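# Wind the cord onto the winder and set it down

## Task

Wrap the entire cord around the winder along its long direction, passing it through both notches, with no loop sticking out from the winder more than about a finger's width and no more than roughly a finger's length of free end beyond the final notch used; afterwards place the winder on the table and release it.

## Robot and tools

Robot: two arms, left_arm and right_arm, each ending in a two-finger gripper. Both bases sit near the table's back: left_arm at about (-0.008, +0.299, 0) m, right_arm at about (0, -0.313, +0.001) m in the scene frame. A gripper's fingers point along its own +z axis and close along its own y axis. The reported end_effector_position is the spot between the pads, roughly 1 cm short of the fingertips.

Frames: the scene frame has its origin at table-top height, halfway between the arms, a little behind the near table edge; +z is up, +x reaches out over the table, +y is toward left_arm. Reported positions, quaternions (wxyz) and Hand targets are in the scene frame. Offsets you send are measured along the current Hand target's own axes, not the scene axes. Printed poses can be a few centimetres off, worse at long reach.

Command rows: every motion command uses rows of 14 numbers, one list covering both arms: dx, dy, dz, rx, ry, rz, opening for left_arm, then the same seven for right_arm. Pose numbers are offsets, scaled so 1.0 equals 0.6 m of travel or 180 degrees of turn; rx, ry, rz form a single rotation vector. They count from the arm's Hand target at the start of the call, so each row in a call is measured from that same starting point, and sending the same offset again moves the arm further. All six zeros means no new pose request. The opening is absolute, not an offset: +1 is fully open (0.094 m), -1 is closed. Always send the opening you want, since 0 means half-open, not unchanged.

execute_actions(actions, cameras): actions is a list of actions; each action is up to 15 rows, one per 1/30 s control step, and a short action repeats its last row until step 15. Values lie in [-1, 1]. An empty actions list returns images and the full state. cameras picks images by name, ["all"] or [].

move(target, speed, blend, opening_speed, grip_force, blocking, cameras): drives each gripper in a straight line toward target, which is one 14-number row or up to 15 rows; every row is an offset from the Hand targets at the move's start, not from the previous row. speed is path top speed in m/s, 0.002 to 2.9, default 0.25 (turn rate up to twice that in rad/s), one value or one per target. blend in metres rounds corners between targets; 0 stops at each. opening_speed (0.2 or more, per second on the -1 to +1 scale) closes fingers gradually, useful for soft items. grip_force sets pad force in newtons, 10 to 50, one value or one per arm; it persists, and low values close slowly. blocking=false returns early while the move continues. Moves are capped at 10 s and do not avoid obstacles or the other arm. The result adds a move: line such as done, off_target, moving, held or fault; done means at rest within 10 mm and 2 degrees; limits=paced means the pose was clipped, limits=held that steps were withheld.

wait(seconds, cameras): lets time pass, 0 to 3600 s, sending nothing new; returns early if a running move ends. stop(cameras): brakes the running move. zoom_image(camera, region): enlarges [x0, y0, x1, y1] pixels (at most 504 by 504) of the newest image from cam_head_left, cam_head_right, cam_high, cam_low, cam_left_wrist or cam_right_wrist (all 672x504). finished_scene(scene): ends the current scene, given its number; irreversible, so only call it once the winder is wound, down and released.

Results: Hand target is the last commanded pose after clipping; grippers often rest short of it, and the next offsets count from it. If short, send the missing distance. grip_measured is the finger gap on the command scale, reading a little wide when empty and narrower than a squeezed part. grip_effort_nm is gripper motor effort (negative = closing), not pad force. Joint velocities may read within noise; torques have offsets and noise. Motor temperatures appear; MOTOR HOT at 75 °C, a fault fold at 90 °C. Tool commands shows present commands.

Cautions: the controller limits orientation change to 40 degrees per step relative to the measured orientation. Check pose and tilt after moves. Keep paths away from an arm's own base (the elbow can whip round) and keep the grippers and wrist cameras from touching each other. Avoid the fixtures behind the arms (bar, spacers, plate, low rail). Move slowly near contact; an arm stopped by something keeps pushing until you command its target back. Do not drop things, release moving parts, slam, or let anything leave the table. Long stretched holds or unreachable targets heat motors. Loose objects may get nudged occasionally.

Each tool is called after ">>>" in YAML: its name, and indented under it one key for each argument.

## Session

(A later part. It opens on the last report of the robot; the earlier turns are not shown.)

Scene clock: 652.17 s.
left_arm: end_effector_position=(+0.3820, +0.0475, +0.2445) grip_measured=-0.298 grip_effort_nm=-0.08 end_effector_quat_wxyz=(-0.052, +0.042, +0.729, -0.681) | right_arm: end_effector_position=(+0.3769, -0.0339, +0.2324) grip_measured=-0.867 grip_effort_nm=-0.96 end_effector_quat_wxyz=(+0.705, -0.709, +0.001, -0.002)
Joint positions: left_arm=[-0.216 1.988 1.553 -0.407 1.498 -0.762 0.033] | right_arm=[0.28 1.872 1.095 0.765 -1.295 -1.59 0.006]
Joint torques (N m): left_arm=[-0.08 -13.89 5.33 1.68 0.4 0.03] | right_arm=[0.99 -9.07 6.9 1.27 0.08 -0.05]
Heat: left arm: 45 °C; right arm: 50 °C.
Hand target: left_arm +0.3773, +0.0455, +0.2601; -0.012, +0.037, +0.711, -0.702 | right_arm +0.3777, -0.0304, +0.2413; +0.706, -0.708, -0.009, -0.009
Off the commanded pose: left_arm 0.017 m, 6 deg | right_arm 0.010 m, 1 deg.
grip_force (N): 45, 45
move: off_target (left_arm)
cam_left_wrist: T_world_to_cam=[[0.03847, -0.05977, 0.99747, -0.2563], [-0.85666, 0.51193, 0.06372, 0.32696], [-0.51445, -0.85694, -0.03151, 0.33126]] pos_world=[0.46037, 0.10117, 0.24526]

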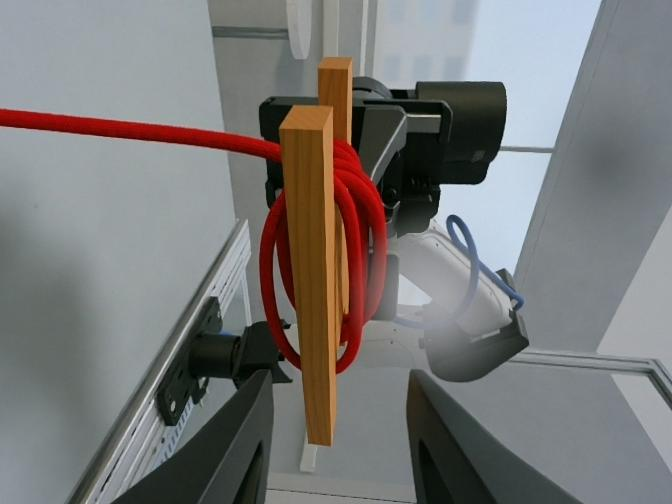

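>>> move:
  target: [-0.0067,0.0092,0.0289,0,0,0,-0.3, 0,0,0,0,0,0,-0.95]
  speed: 0.06
  cameras: ["cam_left_wrist"]

Scene clock: 655.10 s.
left_arm: end_effector_position=(+0.3843, +0.0299, +0.2381) grip_measured=-0.298 grip_effort_nm=-0.08 end_effector_quat_wxyz=(-0.047, +0.037, +0.733, -0.678) | right_arm: end_effector_position=(+0.3769, -0.0339, +0.2324) grip_measured=-0.867 grip_effort_nm=-0.96 end_effector_quat_wxyz=(+0.705, -0.709, +0.001, -0.002)
Joint positions: left_arm=[-0.256 1.97 1.447 -0.049 1.449 -1.035 0.033] | right_arm=[0.28 1.872 1.095 0.765 -1.295 -1.59 0.006]
Joint torques (N m): left_arm=[-0.01 -13.78 5.39 1.91 0.27 0.03] | right_arm=[0.85 -9.39 7.13 1.24 0.07 -0.12]
Heat: left arm: 45 °C; right arm: 51 °C.
Hand target: left_arm +0.3803, +0.0280, +0.2546; -0.012, +0.037, +0.711, -0.703 | right_arm +0.3777, -0.0304, +0.2413; +0.706, -0.708, -0.009, -0.009
Off the commanded pose: left_arm 0.017 m, 6 deg | right_arm 0.010 m, 1 deg.
grip_force (N): 45, 45
move: off_target (left_arm)
cam_left_wrist: T_world_to_cam=[[0.03801, -0.07039, 0.99679, -0.25028], [-0.86364, 0.49948, 0.0682, 0.34033], [-0.50268, -0.86346, -0.0418, 0.31522]] pos_world=[0.46188, 0.08457, 0.23945]

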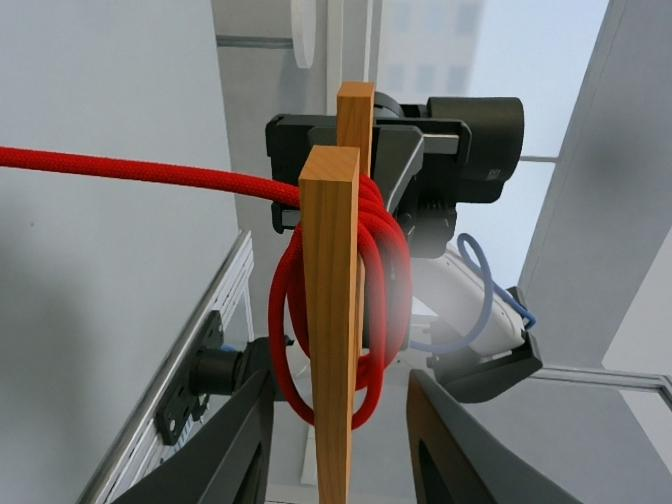

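>>> move:
  target:
    - [0,0,0.006,0,0,0,-0.3, 0,0,0,0,0,0,-0.95]
    - [0,0,0.006,0,0,0,-0.95, 0,0,0,0,0,0,-0.95]
  speed: 0.05
  opening_speed: 0.4
  cameras: ["cam_left_wrist", "cam_right_wrist"]

Scene clock: 659.30 s.
left_arm: end_effector_position=(+0.3839, +0.0268, +0.2394) grip_measured=-0.830 grip_effort_nm=-0.91 end_effector_quat_wxyz=(-0.030, +0.017, +0.717, -0.696) | right_arm: end_effector_position=(+0.3776, -0.0337, +0.2343) grip_measured=-0.867 grip_effort_nm=-0.96 end_effector_quat_wxyz=(+0.705, -0.709, -0.001, -0.004)
Joint positions: left_arm=[-0.266 1.951 1.256 0.583 1.403 -1.494 0.008] | right_arm=[0.28 1.872 1.101 0.765 -1.295 -1.59 0.006]
Joint torques (N m): left_arm=[-0.08 -11.89 5.74 2.2 0.06 0.01] | right_arm=[0.84 -9.31 6.79 1.31 0.06 -0.05]
Heat: left arm: 47 °C; right arm: 51 °C.
Hand target: left_arm +0.3800, +0.0244, +0.2547; -0.011, +0.037, +0.711, -0.703 | right_arm +0.3776, -0.0304, +0.2413; +0.706, -0.708, -0.009, -0.009
Off the commanded pose: left_arm 0.016 m, 3 deg | right_arm 0.008 m, 1 deg.
grip_force (N): 45, 45
move: off_target (left_arm); target 2's new opening was sent with left_arm's hand 0.018 m and 4 deg from that target
cam_left_wrist: T_world_to_cam=[[0.04579, -0.02065, 0.99874, -0.25662], [-0.88907, 0.45502, 0.05017, 0.3567], [-0.45548, -0.89024, 0.00248, 0.28443]] pos_world=[0.45843, 0.08561, 0.2377]
cam_right_wrist: T_world_to_cam=[[0.00095, 0.02213, 0.99975, -0.23419], [0.89583, -0.4443, 0.00898, -0.31707], [0.44439, 0.8956, -0.02025, -0.04198]] pos_world=[0.30292, -0.09809, 0.23613]

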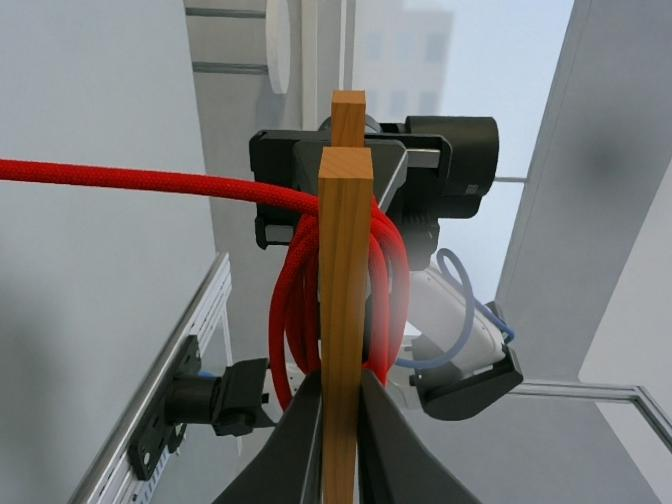

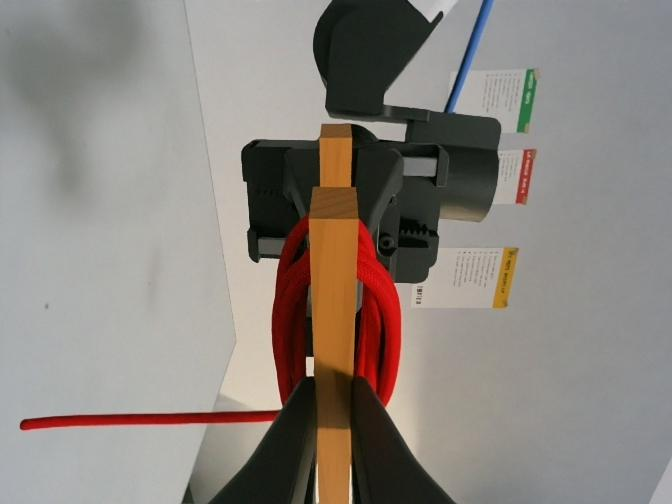

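>>> move:
  target:
    - [0,0,0,0,0,0,-0.95, 0,0.008,0,0,0,0,-0.5]
    - [0,0,0,0,0,0,-0.95, 0,0.008,-0.18,0,0,0,-0.5]
  speed: 0.12
  opening_speed: 0.5
  cameras: ["cam_left_wrist", "cam_right_wrist"]

Scene clock: 662.50 s.
left_arm: end_effector_position=(+0.3842, +0.0267, +0.2421) grip_measured=-0.830 grip_effort_nm=-0.91 end_effector_quat_wxyz=(-0.027, +0.019, +0.716, -0.698) | right_arm: end_effector_position=(+0.3835, -0.1361, +0.2317) grip_measured=-0.502 grip_effort_nm=0.06 end_effector_quat_wxyz=(+0.706, -0.708, +0.002, -0.004)
Joint positions: left_arm=[-0.266 1.951 1.255 0.61 1.402 -1.512 0.008] | right_arm=[0.014 1.846 1.054 0.777 -1.556 -1.596 0.023]
Joint torques (N m): left_arm=[-0.08 -11.67 5.49 2.09 0.04 0.05] | right_arm=[-0.16 -10.33 4.25 1.28 -0.14 -0.05]
Heat: left arm: 47 °C; right arm: 51 °C.
Hand target: left_arm +0.3800, +0.0244, +0.2546; -0.012, +0.037, +0.711, -0.703 | right_arm +0.3777, -0.1384, +0.2369; +0.706, -0.708, -0.010, -0.009
Off the commanded pose: left_arm 0.013 m, 3 deg | right_arm 0.008 m, 1 deg.
joint sent to its limit (right arm) — joint 5 (wrist yaw), lower limit. The joint targets still meet the commanded pose.
grip_force (N): 45, 45
move: done
cam_left_wrist: T_world_to_cam=[[0.03733, -0.0155, 0.99918, -0.2564], [-0.88986, 0.45445, 0.04029, 0.35961], [-0.4547, -0.89064, 0.00318, 0.28407]] pos_world=[0.45874, 0.08561, 0.2408]
cam_right_wrist: T_world_to_cam=[[0.00393, 0.02071, 0.99978, -0.23065], [0.89363, -0.44877, 0.00578, -0.36688], [0.44879, 0.89341, -0.02027, 0.04511]] pos_world=[0.30852, -0.20017, 0.23364]

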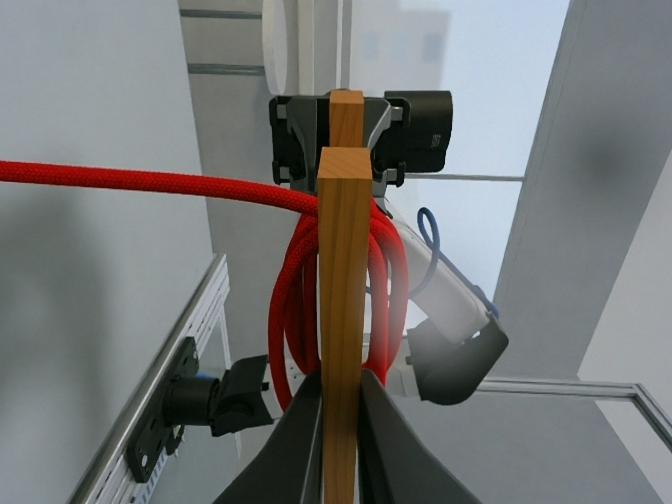

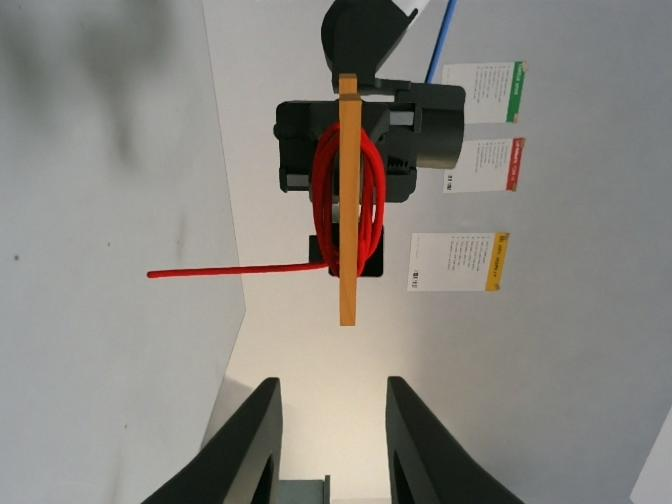

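>>> move:
  target: [0,0,0,0,0,0,-0.95, 0.0375,0.121,0.0473,0,0,0.511,-0.5]
  speed: 0.22
  cameras: ["cam_right_wrist"]

Scene clock: 668.57 s.
left_arm: end_effector_position=(+0.3842, +0.0267, +0.2421) grip_measured=-0.830 grip_effort_nm=-0.91 end_effector_quat_wxyz=(-0.027, +0.019, +0.716, -0.698) | right_arm: end_effector_position=(+0.4025, -0.1128, +0.1752) grip_measured=-0.502 grip_effort_nm=0.06 end_effector_quat_wxyz=(+0.495, -0.513, +0.499, +0.493)
Joint positions: left_arm=[-0.266 1.951 1.255 0.61 1.402 -1.512 0.008] | right_arm=[0.071 1.997 1.15 0.454 -1.516 -0.416 0.023]
Joint torques (N m): left_arm=[-0.08 -11.7 5.49 2.09 0.04 0.05] | right_arm=[0.85 -7.94 4.26 1.47 -0.16 0.02]
Heat: left arm: 48 °C; right arm: 50 °C.
Hand target: left_arm +0.3800, +0.0244, +0.2546; -0.012, +0.037, +0.711, -0.703 | right_arm +0.4022, -0.1102, +0.1647; +0.497, -0.498, +0.503, +0.502
Off the commanded pose: left_arm 0.013 m, 3 deg | right_arm 0.011 m, 2 deg.
grip_force (N): 45, 45
move: off_target (right_arm)
cam_right_wrist: T_world_to_cam=[[0.99949, 0.03091, 0.00837, -0.40067], [0.0217, -0.4614, -0.88693, 0.13284], [-0.02355, 0.88665, -0.46183, 0.28138]] pos_world=[0.40421, -0.17581, 0.25112]

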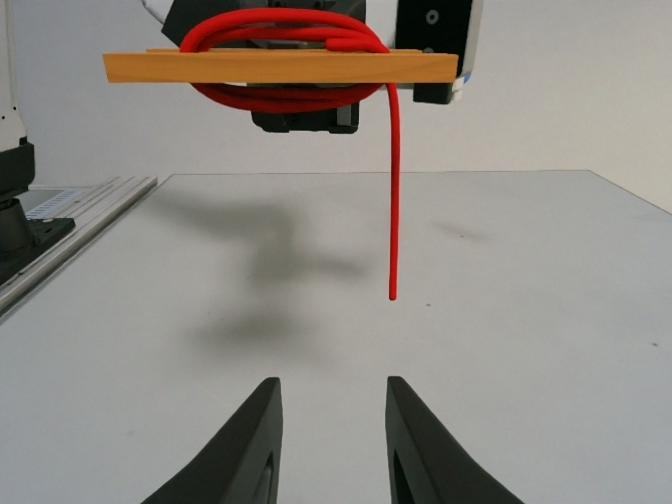

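>>> move:
  target: [0,0,0,0,0,0,-0.95, 0.0133,-0.0405,0.13,0,0,0,-0.5]
  speed: 0.12
  cameras: ["cam_right_wrist"]

Scene clock: 671.80 s.
left_arm: end_effector_position=(+0.3842, +0.0267, +0.2421) grip_measured=-0.830 grip_effort_nm=-0.91 end_effector_quat_wxyz=(-0.027, +0.019, +0.716, -0.698) | right_arm: end_effector_position=(+0.4241, -0.0351, +0.1616) grip_measured=-0.502 grip_effort_nm=0.06 end_effector_quat_wxyz=(+0.498, -0.501, +0.500, +0.500)
Joint positions: left_arm=[-0.266 1.951 1.255 0.61 1.402 -1.512 0.008] | right_arm=[0.247 2.181 1.229 0.951 -1.335 -0.008 0.023]
Joint torques (N m): left_arm=[-0.08 -11.7 5.48 2.08 0.04 0.05] | right_arm=[0.8 -9.07 5.44 1.54 0.12 0]
Motor temperatures (°C): left_arm=[24 49 44 39 25 25 26] | right_arm=[22 49 37 38 24 25 26]
Heat: left arm: 49 °C; right arm: 49 °C.
Hand target: left_arm +0.3800, +0.0244, +0.2546; -0.012, +0.037, +0.711, -0.703 | right_arm +0.4263, -0.0322, +0.1563; +0.497, -0.498, +0.503, +0.502
Off the commanded pose: left_arm 0.013 m, 3 deg | right_arm 0.006 m, 0 deg.
grip_force (N): 45, 45
move: done
cam_right_wrist: T_world_to_cam=[[0.99975, 0.02096, -0.00814, -0.42224], [0.00199, -0.44334, -0.89635, 0.16668], [-0.0224, 0.89611, -0.44327, 0.20349]] pos_world=[0.42635, -0.0996, 0.23617]

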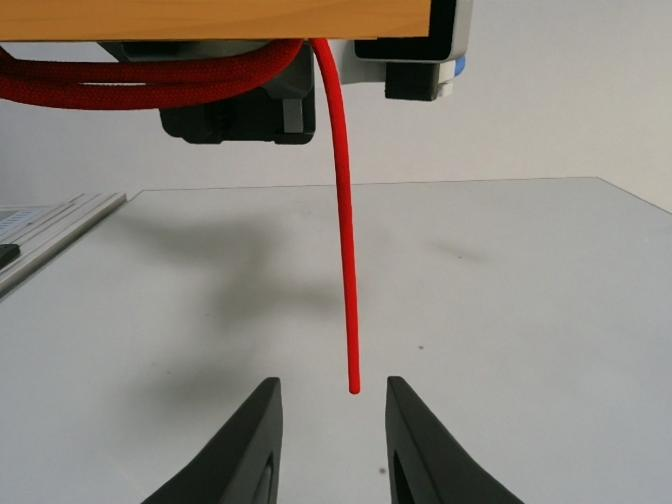

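>>> move:
  target:
    - [0,0,0,0,0,0,-0.95, 0,-0.005,0.0712,0,0,0,-0.5]
    - [0,0,0,0,0,0,-0.95, 0,-0.005,0.0712,0,0,0,-0.94]
  speed: 0.1
  opening_speed: 0.4
  cameras: ["cam_right_wrist", "cam_left_wrist"]

Scene clock: 674.83 s.
left_arm: end_effector_position=(+0.3842, +0.0267, +0.2421) grip_measured=-0.830 grip_effort_nm=-0.91 end_effector_quat_wxyz=(-0.027, +0.019, +0.716, -0.698) | right_arm: end_effector_position=(+0.4245, +0.0077, +0.1604) grip_measured=-0.938 grip_effort_nm=-0.09 end_effector_quat_wxyz=(+0.501, -0.503, +0.496, +0.500)
Joint positions: left_arm=[-0.266 1.951 1.255 0.61 1.402 -1.512 0.008] | right_arm=[0.339 2.226 1.294 0.946 -1.245 -0.002 0.003]
Joint torques (N m): left_arm=[-0.1 -11.64 5.5 2.09 0.04 0.05] | right_arm=[0.65 -9.47 6.49 1.4 0.06 0.07]
Heat: left arm: 49 °C; right arm: 49 °C.
Hand target: left_arm +0.3800, +0.0244, +0.2546; -0.012, +0.037, +0.711, -0.703 | right_arm +0.4292, +0.0106, +0.1562; +0.497, -0.498, +0.503, +0.502
Off the commanded pose: left_arm 0.013 m, 3 deg | right_arm 0.007 m, 1 deg.
grip_force (N): 45, 45
move: done
cam_left_wrist: T_world_to_cam=[[0.03733, -0.0155, 0.99918, -0.2564], [-0.88986, 0.45445, 0.04029, 0.35961], [-0.4547, -0.89064, 0.00318, 0.28407]] pos_world=[0.45874, 0.08561, 0.2408]
cam_right_wrist: T_world_to_cam=[[0.99973, 0.02337, 0.00036, -0.42486], [0.01058, -0.43907, -0.89839, 0.18124], [-0.02084, 0.89815, -0.4392, 0.16324]] pos_world=[0.42623, -0.05711, 0.23467]
Images, in order (width x height): cam_left_wrist 672x504, cam_right_wrist 672x504.

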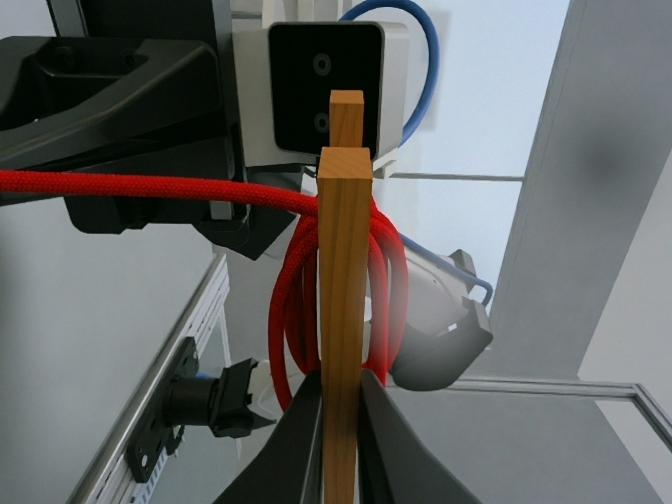

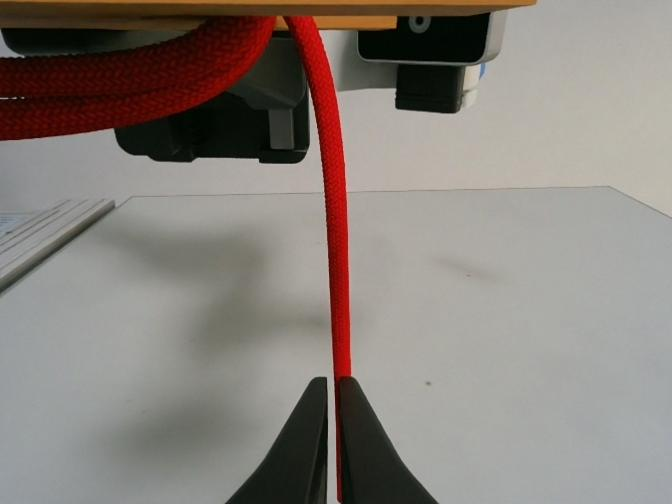

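>>> zoom_image:
  camera: "cam_right_wrist"
  region: [260, 330, 420, 504]

Scaled by 2.897 from the camera's image (finer frame: 960x720).

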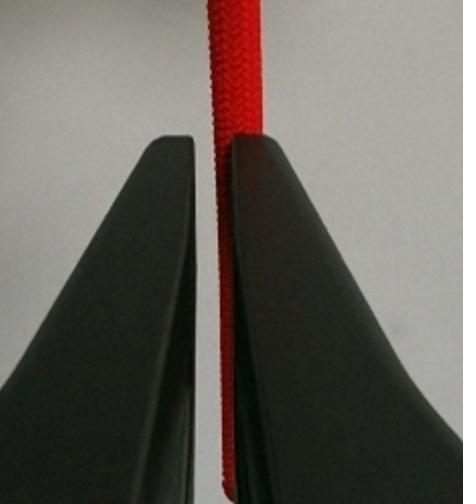

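>>> move:
  target:
    - [0,0,0,0,0,0,-0.95, 0,0,0,0,0,0,-0.5]
    - [0,0,0,0,0,0,-0.95, 0,-0.006,0.027,0,0,0,-0.5]
  speed: 0.08
  cameras: ["cam_right_wrist"]

>>> zoom_image:
  camera: "cam_right_wrist"
  region: [230, 300, 450, 504]

Scene clock: 679.30 s.
left_arm: end_effector_position=(+0.3842, +0.0267, +0.2421) grip_measured=-0.830 grip_effort_nm=-0.91 end_effector_quat_wxyz=(-0.027, +0.019, +0.716, -0.698) | right_arm: end_effector_position=(+0.4280, +0.0239, +0.1608) grip_measured=-0.502 grip_effort_nm=0.06 end_effector_quat_wxyz=(+0.501, -0.503, +0.496, +0.500)
Joint positions: left_arm=[-0.266 1.951 1.255 0.61 1.402 -1.512 0.008] | right_arm=[0.37 2.252 1.343 0.923 -1.215 -0.001 0.023]
Joint torques (N m): left_arm=[-0.06 -11.66 5.48 2.09 0.04 0.05] | right_arm=[0.46 -9.81 6.87 1.44 0.11 0.02]
Heat: left arm: 50 °C; right arm: 49 °C.
Hand target: left_arm +0.3800, +0.0244, +0.2546; -0.012, +0.037, +0.711, -0.703 | right_arm +0.4329, +0.0268, +0.1563; +0.497, -0.498, +0.503, +0.502
Off the commanded pose: left_arm 0.013 m, 3 deg | right_arm 0.007 m, 1 deg.
grip_force (N): 45, 45
move: done
cam_right_wrist: T_world_to_cam=[[0.99971, 0.02412, 0.00056, -0.42884], [0.01109, -0.4385, -0.89867, 0.18849], [-0.02143, 0.89841, -0.43863, 0.14917]] pos_world=[0.42983, -0.04102, 0.23507]

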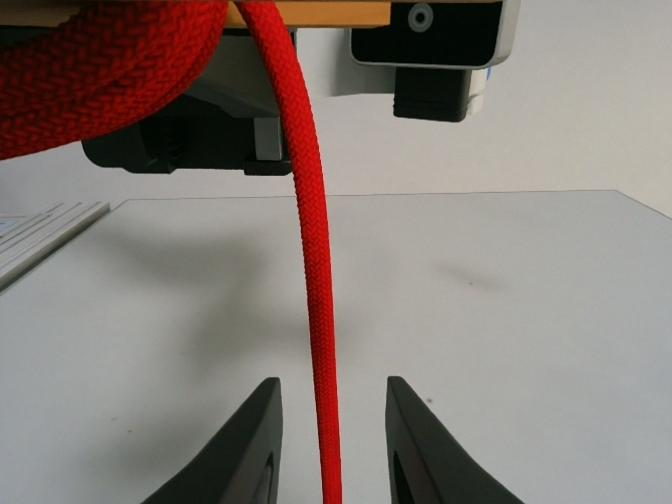

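Scaled by 2.291 from the camera's image (finer frame: 960x720).

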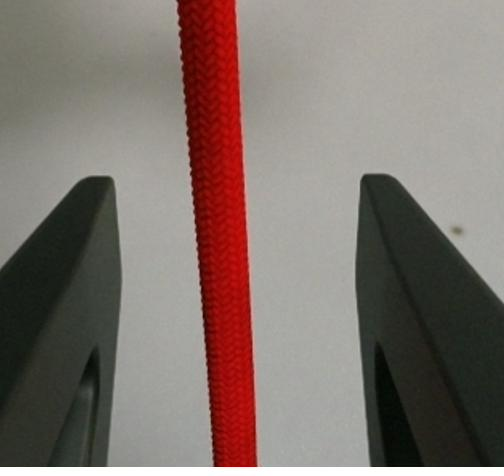

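>>> move:
  target:
    - [0,0,0,0,0,0,-0.95, 0,0.001,0.015,0,0,0,-0.5]
    - [0,0,0,0,0,0,-0.95, 0,0.001,0.015,0,0,0,-0.94]
  speed: 0.08
  opening_speed: 0.4
  cameras: ["cam_right_wrist"]

>>> zoom_image:
  camera: "cam_right_wrist"
  region: [230, 300, 450, 504]

Scene clock: 681.67 s.
left_arm: end_effector_position=(+0.3843, +0.0267, +0.2422) grip_measured=-0.830 grip_effort_nm=-0.91 end_effector_quat_wxyz=(-0.027, +0.019, +0.716, -0.698) | right_arm: end_effector_position=(+0.4286, +0.0313, +0.1613) grip_measured=-0.935 grip_effort_nm=-0.23 end_effector_quat_wxyz=(+0.502, -0.502, +0.497, +0.500)
Joint positions: left_arm=[-0.266 1.951 1.255 0.611 1.402 -1.512 0.008] | right_arm=[0.385 2.258 1.358 0.916 -1.196 -0.001 0.003]
Joint torques (N m): left_arm=[-0.1 -11.69 5.48 2.08 0.05 0.05] | right_arm=[0.91 -9.8 6.74 1.42 0.11 0.06]
Heat: left arm: 50 °C; right arm: 50 °C.
Hand target: left_arm +0.3800, +0.0244, +0.2546; -0.012, +0.037, +0.711, -0.703 | right_arm +0.4322, +0.0359, +0.1562; +0.497, -0.498, +0.502, +0.502
Off the commanded pose: left_arm 0.013 m, 3 deg | right_arm 0.008 m, 1 deg.
grip_force (N): 45, 45
move: done
cam_right_wrist: T_world_to_cam=[[0.99979, 0.02028, 0.00042, -0.42955], [0.00926, -0.43822, -0.89882, 0.19288], [-0.01805, 0.89864, -0.43832, 0.14128]] pos_world=[0.43022, -0.03372, 0.23547]

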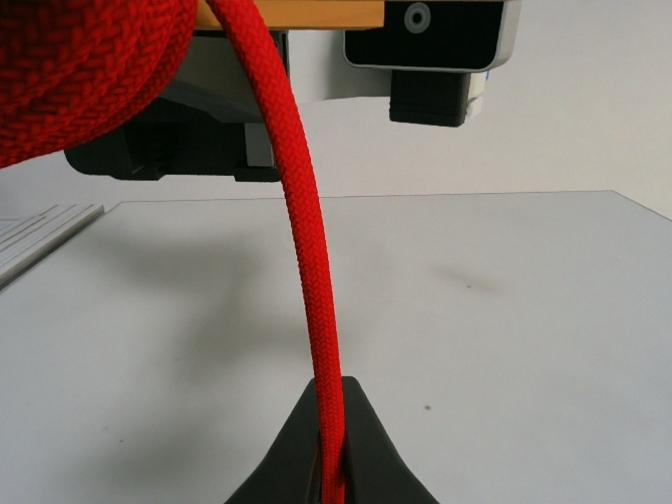

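Scaled by 2.291 from the camera's image (finer frame: 960x720).

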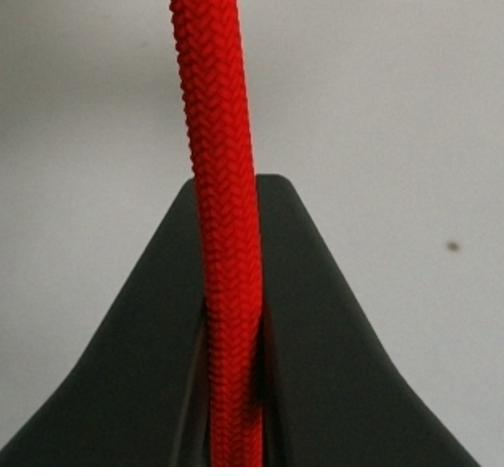

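>>> move:
  target: [0,0,0,0,0,0,-0.95, 0.045,0,0,0,0,0,-0.96]
  speed: 0.06
  cameras: ["cam_right_wrist", "cam_left_wrist"]

Scene clock: 682.97 s.
left_arm: end_effector_position=(+0.3833, +0.0261, +0.2402) grip_measured=-0.830 grip_effort_nm=-0.91 end_effector_quat_wxyz=(-0.031, +0.016, +0.716, -0.697) | right_arm: end_effector_position=(+0.4303, +0.0328, +0.1357) grip_measured=-0.959 grip_effort_nm=-0.66 end_effector_quat_wxyz=(+0.499, -0.501, +0.500, +0.501)
Joint positions: left_arm=[-0.268 1.951 1.249 0.611 1.401 -1.518 0.008] | right_arm=[0.387 2.324 1.358 0.973 -1.196 -0.001 0.002]
Joint velocities: left_arm=[within noise] | right_arm=[-0.002 -0.007 -0.002 -0.037 -0.037 -0.037 -0.005]
Joint torques (N m): left_arm=[0.01 -11.62 5.97 2.07 0.07 0.11] | right_arm=[0.84 -10.13 5.46 1.6 0.06 -0.02]
Heat: left arm: 50 °C; right arm: 50 °C.
Hand target: left_arm +0.3800, +0.0244, +0.2547; -0.012, +0.037, +0.711, -0.703 | right_arm +0.4320, +0.0357, +0.1293; +0.497, -0.498, +0.502, +0.502
Off the commanded pose: left_arm 0.015 m, 3 deg | right_arm 0.007 m, 0 deg.
grip_force (N): 45, 45
move: done
cam_left_wrist: T_world_to_cam=[[0.04816, -0.01724, 0.99869, -0.25847], [-0.88928, 0.45455, 0.05073, 0.35641], [-0.45483, -0.89056, 0.00656, 0.28238]] pos_world=[0.45783, 0.08501, 0.2382]
cam_right_wrist: T_world_to_cam=[[0.99974, 0.02107, -0.00814, -0.43006], [0.00199, -0.44122, -0.8974, 0.17366], [-0.0225, 0.89715, -0.44115, 0.13107]] pos_world=[0.43256, -0.03191, 0.21016]
Images, in order (width x height): cam_left_wrist 672x504, cam_right_wrist 672x504.

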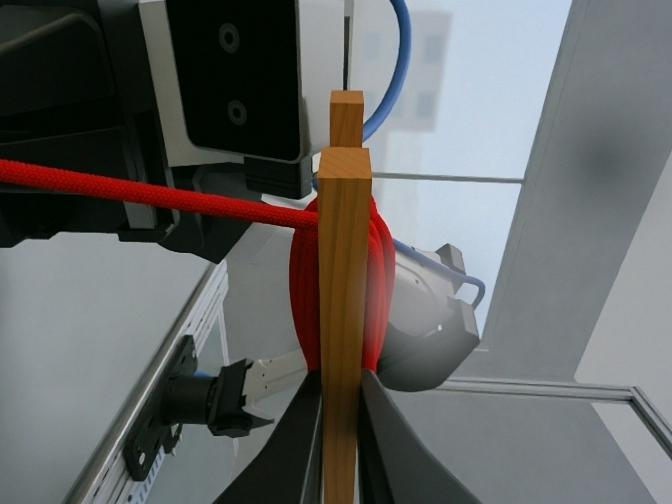

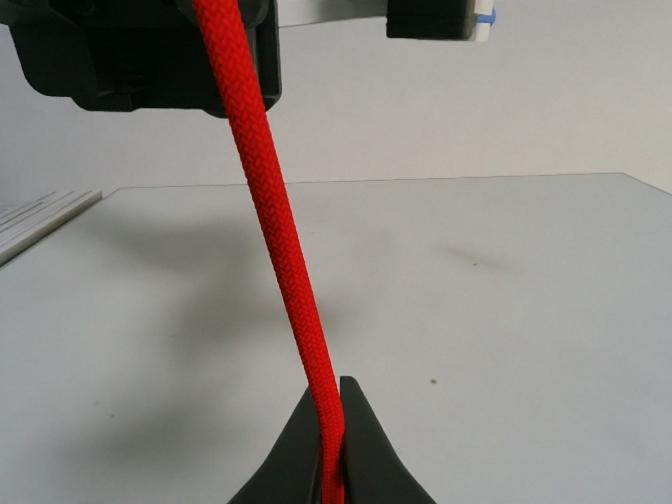

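>>> move:
  target:
    - [0,0,0,0,0,0,-0.95, -0.025,0,0,0,0,0,-0.96]
    - [0,0,0,0,0,0,-0.95, -0.025,0,0,0,0,0,-0.5]
    - [0,0,0,0,0,0,-0.95, -0.025,0,-0.25,0,0,0,-0.5]
  speed: 0.13
  opening_speed: 0.5
  cameras: ["cam_right_wrist", "cam_left_wrist"]

Scene clock: 687.30 s.
left_arm: end_effector_position=(+0.3833, +0.0261, +0.2404) grip_measured=-0.830 grip_effort_nm=-0.91 end_effector_quat_wxyz=(-0.030, +0.016, +0.716, -0.697) | right_arm: end_effector_position=(+0.4358, -0.1128, +0.1348) grip_measured=-0.502 grip_effort_nm=0.07 end_effector_quat_wxyz=(+0.491, -0.491, +0.512, +0.507)
Joint positions: left_arm=[-0.268 1.951 1.249 0.613 1.401 -1.518 0.008] | right_arm=[0.067 2.242 1.209 1.004 -1.507 0 0.023]
Joint torques (N m): left_arm=[0.08 -11.7 5.9 2.08 0.06 0.1] | right_arm=[0.09 -13.15 3.63 1.42 -0.07 -0.05]
Heat: left arm: 50 °C; right arm: 52 °C.
Hand target: left_arm +0.3800, +0.0244, +0.2547; -0.012, +0.037, +0.711, -0.703 | right_arm +0.4322, -0.1142, +0.1445; +0.497, -0.498, +0.503, +0.502
Off the commanded pose: left_arm 0.015 m, 3 deg | right_arm 0.010 m, 2 deg.
grip_force (N): 45, 45
move: done; target 2's new opening was sent with right_arm's hand 0.011 m and 0 deg from that target
cam_left_wrist: T_world_to_cam=[[0.04666, -0.01685, 0.99877, -0.25814], [-0.88935, 0.45458, 0.04922, 0.35684], [-0.45485, -0.89055, 0.00622, 0.28237]] pos_world=[0.45783, 0.08491, 0.2385]
cam_right_wrist: T_world_to_cam=[[0.99895, 0.01249, -0.04399, -0.4283], [-0.03385, -0.44476, -0.89501, 0.12344], [-0.03074, 0.89556, -0.44387, 0.26514]] pos_world=[0.44018, -0.1772, 0.20933]
Images, in order (width x height): cam_left_wrist 672x504, cam_right_wrist 672x504.

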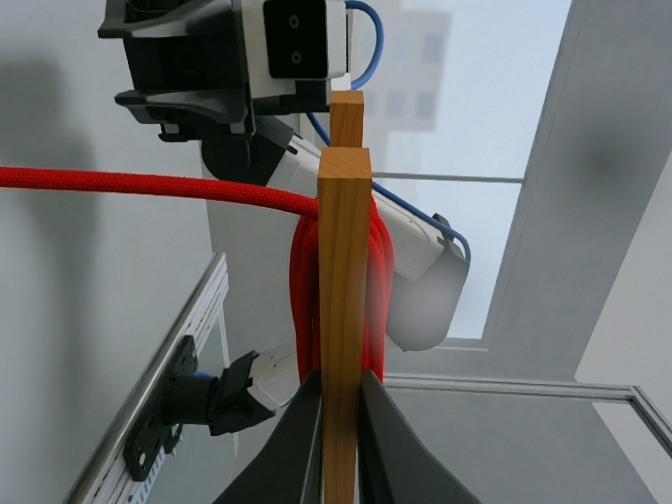

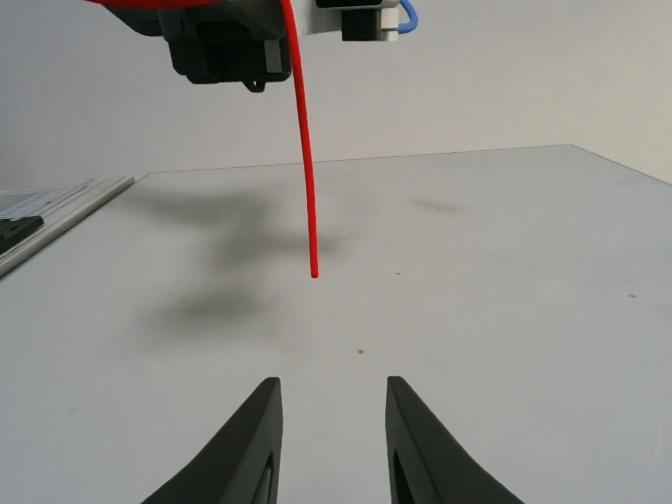

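>>> move:
  target:
    - [0,0,0,0,0,0.5,-0.95, -0.2083,0.22,-0.0933,0.4205,0.3227,0.3227,-0.5]
    - [0,0,0,0,0,0.985,-0.95, -0.2083,0.22,-0.0933,0.4205,0.3227,0.3227,0.48]
  speed: 0.23
  blend: [0.03,0]
  cameras: ["cam_left_wrist", "cam_right_wrist", "cam_low"]

Scene clock: 697.50 s.
left_arm: end_effector_position=(+0.3825, +0.0263, +0.2412) grip_measured=-0.830 grip_effort_nm=-0.91 end_effector_quat_wxyz=(+0.700, +0.712, +0.003, -0.048) | right_arm: end_effector_position=(+0.3017, -0.1709, +0.2681) grip_measured=-0.502 grip_effort_nm=0.06 end_effector_quat_wxyz=(+0.161, -0.006, +0.987, +0.020)
Joint positions: left_arm=[-0.268 1.957 1.231 0.704 1.4 1.507 0.008] | right_arm=[0.51 1.637 1.929 -1.549 0.118 0.471 0.023]
Joint torques (N m): left_arm=[0.09 -11.44 6.57 1.57 0.03 0.32] | right_arm=[0.85 -5.39 6.28 0.81 0.23 0.11]
Heat: left arm: 50 °C; right arm: 50 °C.
Hand target: left_arm +0.3801, +0.0244, +0.2546; +0.702, +0.711, -0.020, -0.028 | right_arm +0.3013, -0.1700, +0.2707; +0.126, -0.001, +0.992, +0.000
Tool commands: left_gripper/opening=-0.95 right_gripper/opening=-0.5
Off the commanded pose: left_arm 0.014 m, 3 deg | right_arm 0.003 m, 5 deg.
joint sent to its limit (right arm) — joint 4 (wrist pitch), lower limit. The joint targets are off in orientation, not in position.
grip_force (N): 45, 45
move: off_target (left_arm, right_arm; path cut at 10 s); path passed 1 of 2 targets; target 2's new opening was not sent
cam_left_wrist: T_world_to_cam=[[-0.0971, 0.03238, -0.99475, 0.27571], [0.93771, 0.33796, -0.08053, -0.30857], [0.33358, -0.9406, -0.06317, -0.00132]] pos_world=[0.31656, 0.09412, 0.24933]
cam_right_wrist: T_world_to_cam=[[0.01755, -0.99828, -0.05594, -0.16122], [-0.99096, -0.02481, 0.13182, 0.29761], [-0.13298, 0.05312, -0.98969, 0.40553]] pos_world=[0.35167, -0.1751, 0.3531]
Images, in order (width x height): cam_low 672x504, cam_left_wrist 672x504, cam_right_wrist 672x504.

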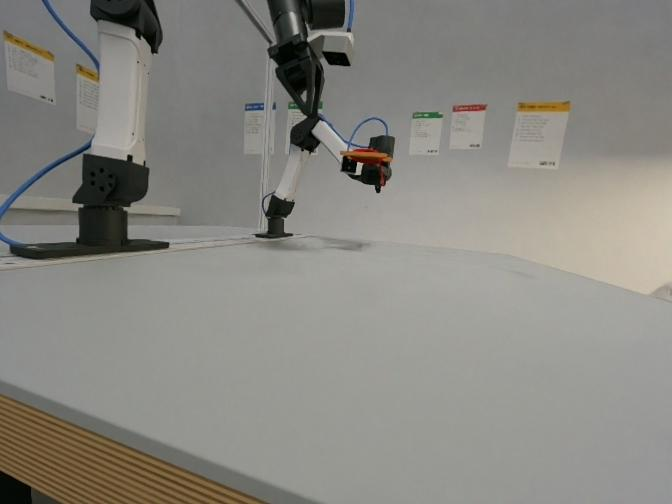

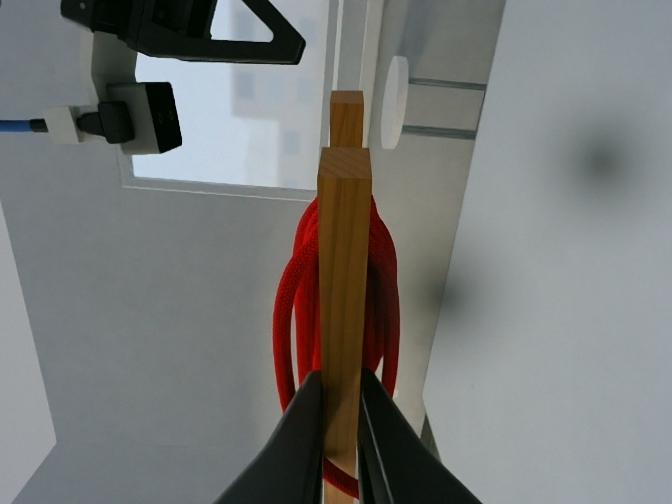

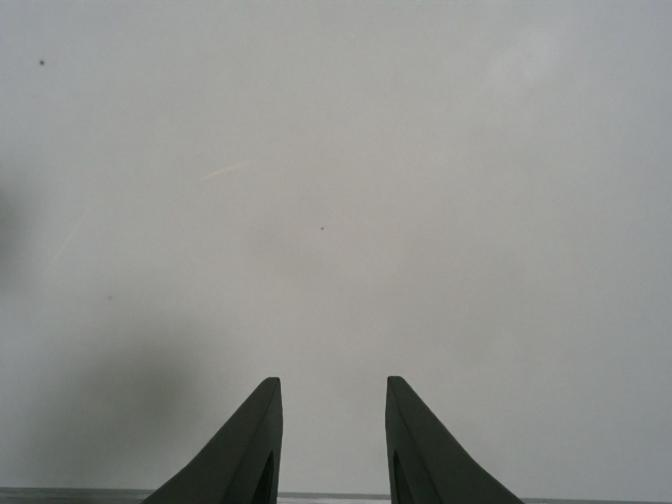

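>>> zoom_image:
  camera: "cam_left_wrist"
  region: [220, 330, 460, 504]

>>> zoom_image:
  camera: "cam_low"
  region: [320, 130, 420, 210]

Scaled by 2.100 from the camera's image (finer frame: 960x720).

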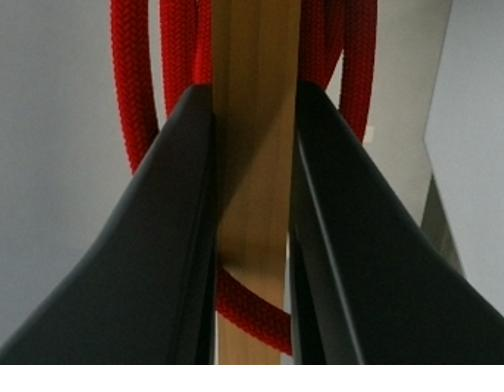

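Scaled by 5.040 from the camera's image (finer frame: 960x720).

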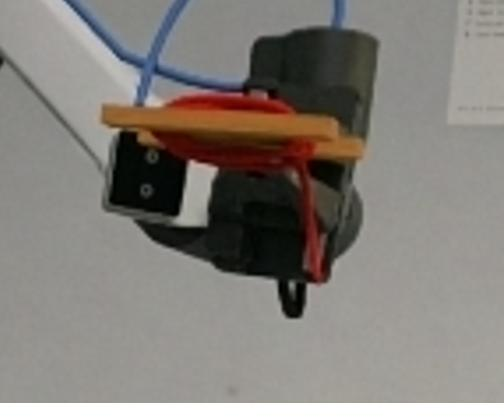

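>>> execute_actions:
  actions: []
  cameras: ["cam_high"]

>>> zoom_image:
  camera: "cam_high"
  region: [310, 190, 410, 290]

Scene clock: 698.93 s.
left_arm: end_effector_position=(+0.3825, +0.0263, +0.2412) grip_measured=-0.830 grip_effort_nm=-0.91 end_effector_quat_wxyz=(+0.700, +0.712, +0.003, -0.048) | right_arm: end_effector_position=(+0.3017, -0.1709, +0.2681) grip_measured=-0.502 grip_effort_nm=0.06 end_effector_quat_wxyz=(+0.161, -0.006, +0.987, +0.020)
Joint positions: left_arm=[-0.268 1.957 1.231 0.703 1.4 1.507 0.008] | right_arm=[0.51 1.637 1.929 -1.549 0.118 0.471 0.023]
Joint velocities: within noise
Joint torques (N m): left_arm=[0.05 -11.48 6.54 1.56 0.02 0.3] | right_arm=[0.81 -5.33 6.31 0.81 0.15 0.06]
Motor temperatures (°C): left_arm=[24 50 44 39 25 25 26] | right_arm=[22 49 37 37 24 25 26]
Heat: left arm: 50 °C; right arm: 49 °C.
Hand target: left_arm +0.3801, +0.0244, +0.2546; +0.702, +0.711, -0.020, -0.028 | right_arm +0.3013, -0.1700, +0.2707; +0.126, -0.001, +0.992, +0.000
Tool commands: left_gripper/opening=-0.95 right_gripper/opening=-0.5
Off the commanded pose: left_arm 0.014 m, 3 deg | right_arm 0.003 m, 5 deg.
grip_force (N): 45, 45
Images, in order (width x height): cam_high 672x504.

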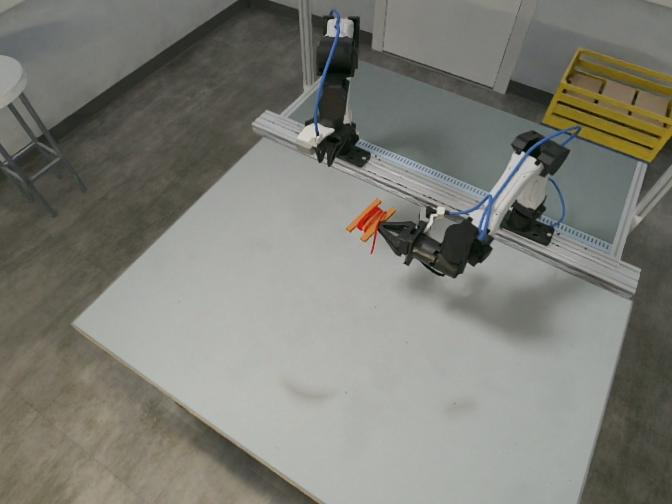

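Scaled by 5.040 from the camera's image (finer frame: 960x720).

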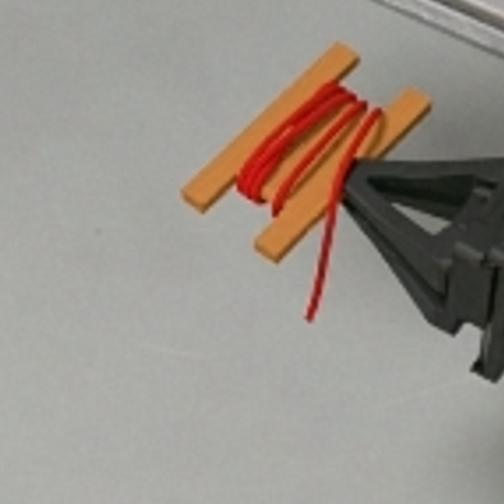

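>>> move:
  target: [0,0,0,0,0,-0.5,-0.95, -0.1075,0.1167,0.2102,-0.4205,-0.3227,-0.3227,-0.5]
  speed: 0.2
  cameras: ["cam_left_wrist", "cam_right_wrist"]

Scene clock: 707.10 s.
left_arm: end_effector_position=(+0.3827, +0.0265, +0.2313) grip_measured=-0.830 grip_effort_nm=-0.91 end_effector_quat_wxyz=(+0.453, +0.500, +0.515, -0.528) | right_arm: end_effector_position=(+0.3967, -0.0998, +0.1732) grip_measured=-0.502 grip_effort_nm=0.06 end_effector_quat_wxyz=(+0.499, -0.509, +0.501, +0.492)
Joint positions: left_arm=[-0.268 1.957 1.231 0.609 1.396 0.01 0.008] | right_arm=[0.105 2.006 1.069 0.771 -1.473 -0.187 0.023]
Joint torques (N m): left_arm=[0.03 -12.34 7.13 2.04 0.13 0.03] | right_arm=[0.23 -7.91 4.05 1.5 -0.1 0.01]
Heat: left arm: 51 °C; right arm: 48 °C.
Hand target: left_arm +0.3801, +0.0244, +0.2546; +0.477, +0.517, +0.489, -0.516 | right_arm +0.3953, -0.1001, +0.1647; +0.497, -0.498, +0.503, +0.502
Off the commanded pose: left_arm 0.023 m, 5 deg | right_arm 0.009 m, 2 deg.
grip_force (N): 45, 45
move: off_target (left_arm)
cam_left_wrist: T_world_to_cam=[[-0.9906, 0.06854, 0.11842, 0.34936], [-0.07781, 0.42976, -0.89958, 0.2661], [-0.11256, -0.90034, -0.42039, 0.25052]] pos_world=[0.39497, 0.08724, 0.30333]
cam_right_wrist: T_world_to_cam=[[0.99981, 0.01804, 0.00727, -0.39638], [0.01473, -0.45768, -0.88899, 0.14067], [-0.01271, 0.88893, -0.45786, 0.26399]] pos_world=[0.39759, -0.16314, 0.24881]

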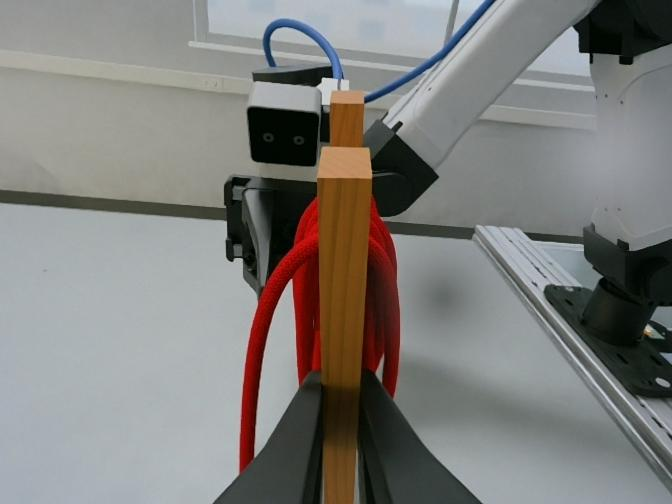

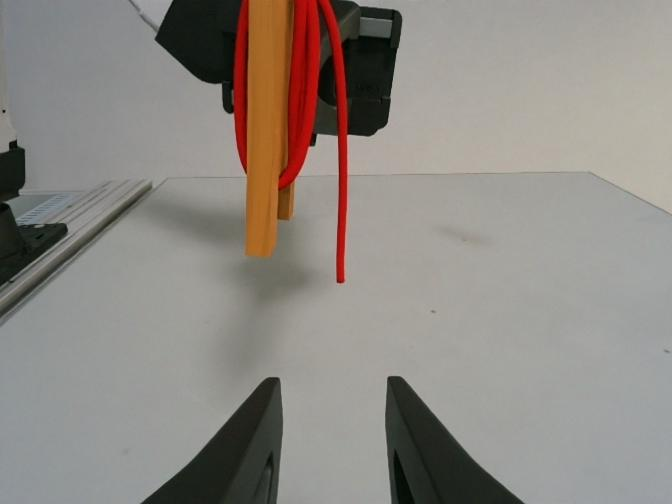

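>>> move:
  target: [0,0,0,0,0,0,-0.95, 0.0362,-0.0075,0.15,0,0,0,-0.5]
  speed: 0.12
  cameras: ["cam_right_wrist"]

Scene clock: 710.27 s.
left_arm: end_effector_position=(+0.3827, +0.0265, +0.2317) grip_measured=-0.830 grip_effort_nm=-0.91 end_effector_quat_wxyz=(+0.454, +0.500, +0.515, -0.528) | right_arm: end_effector_position=(+0.3953, -0.0134, +0.1438) grip_measured=-0.502 grip_effort_nm=0.06 end_effector_quat_wxyz=(+0.494, -0.499, +0.504, +0.503)
Joint positions: left_arm=[-0.268 1.957 1.231 0.612 1.396 0.007 0.008] | right_arm=[0.314 2.166 1.109 1.046 -1.269 -0.004 0.023]
Joint torques (N m): left_arm=[0.1 -12.25 7.12 2.05 0.11 0.03] | right_arm=[0.58 -8.73 6.02 1.6 0.11 0.06]
Heat: left arm: 51 °C; right arm: 48 °C.
Hand target: left_arm +0.3801, +0.0244, +0.2546; +0.477, +0.517, +0.489, -0.516 | right_arm +0.3996, -0.0101, +0.1429; +0.497, -0.498, +0.502, +0.502
Off the commanded pose: left_arm 0.023 m, 5 deg | right_arm 0.006 m, 0 deg.
grip_force (N): 45, 45
move: done
cam_right_wrist: T_world_to_cam=[[0.99954, 0.02207, -0.02067, -0.39209], [-0.00866, -0.44605, -0.89497, 0.1644], [-0.02897, 0.89474, -0.44565, 0.17845]] pos_world=[0.3985, -0.07768, 0.21856]

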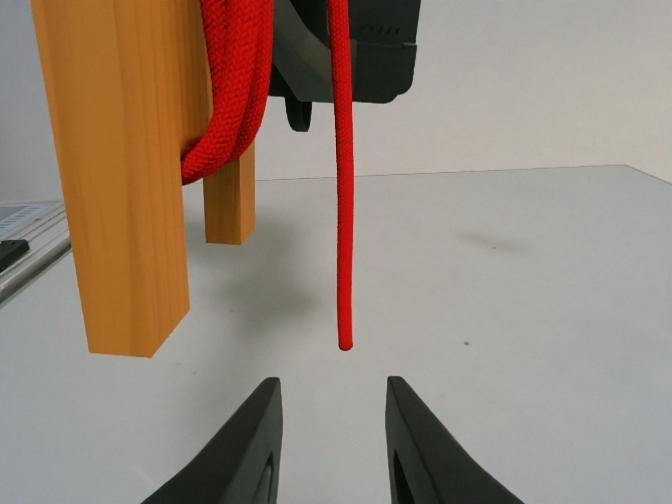

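>>> move:
  target: [0,0,0,0,0.085,0,-0.95, 0,0,-0.2,0,0,0,-0.5]
  speed: 0.13
  cameras: ["cam_left_wrist", "cam_right_wrist"]

Scene clock: 715.17 s.
left_arm: end_effector_position=(+0.3765, +0.0281, +0.2487) grip_measured=-0.830 grip_effort_nm=-0.91 end_effector_quat_wxyz=(+0.399, +0.570, +0.561, -0.449) | right_arm: end_effector_position=(+0.4029, -0.1283, +0.1349) grip_measured=-0.502 grip_effort_nm=0.06 end_effector_quat_wxyz=(+0.489, -0.490, +0.512, +0.508)
Joint positions: left_arm=[-0.281 1.962 1.71 -0.753 1.247 0.914 0.008] | right_arm=[0.033 2.155 1.043 1.075 -1.542 -0.004 0.023]
Joint torques (N m): left_arm=[0.01 -8.55 8.49 1.25 0.51 0.32] | right_arm=[0.02 -12.01 3.4 1.47 -0.11 -0.11]
Heat: left arm: 51 °C; right arm: 49 °C.
Hand target: left_arm +0.3801, +0.0245, +0.2545; +0.407, +0.581, +0.548, -0.443 | right_arm +0.3996, -0.1301, +0.1431; +0.497, -0.498, +0.502, +0.502
Off the commanded pose: left_arm 0.008 m, 2 deg | right_arm 0.009 m, 2 deg.
grip_force (N): 45, 45
move: done
cam_left_wrist: T_world_to_cam=[[-0.99529, 0.05626, 0.07896, 0.35292], [-0.0249, 0.63874, -0.76902, 0.22231], [-0.0937, -0.76736, -0.63433, 0.30098]] pos_world=[0.385, 0.06911, 0.33401]
cam_right_wrist: T_world_to_cam=[[0.99877, 0.01439, -0.04745, -0.39438], [-0.03613, -0.44401, -0.89529, 0.11666], [-0.03395, 0.8959, -0.44295, 0.27925]] pos_world=[0.40759, -0.1927, 0.20943]

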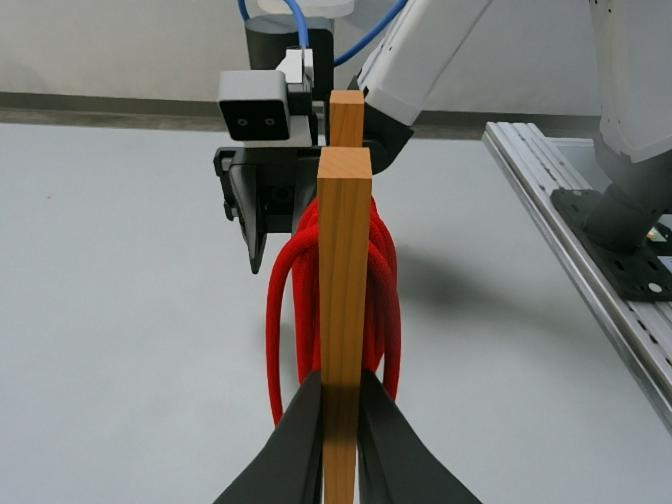

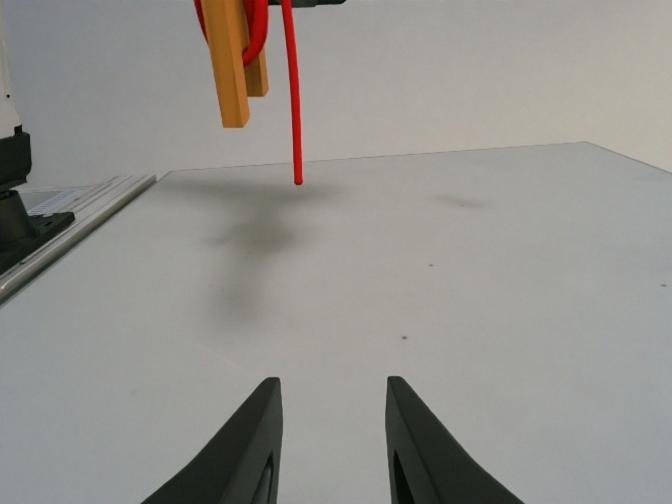

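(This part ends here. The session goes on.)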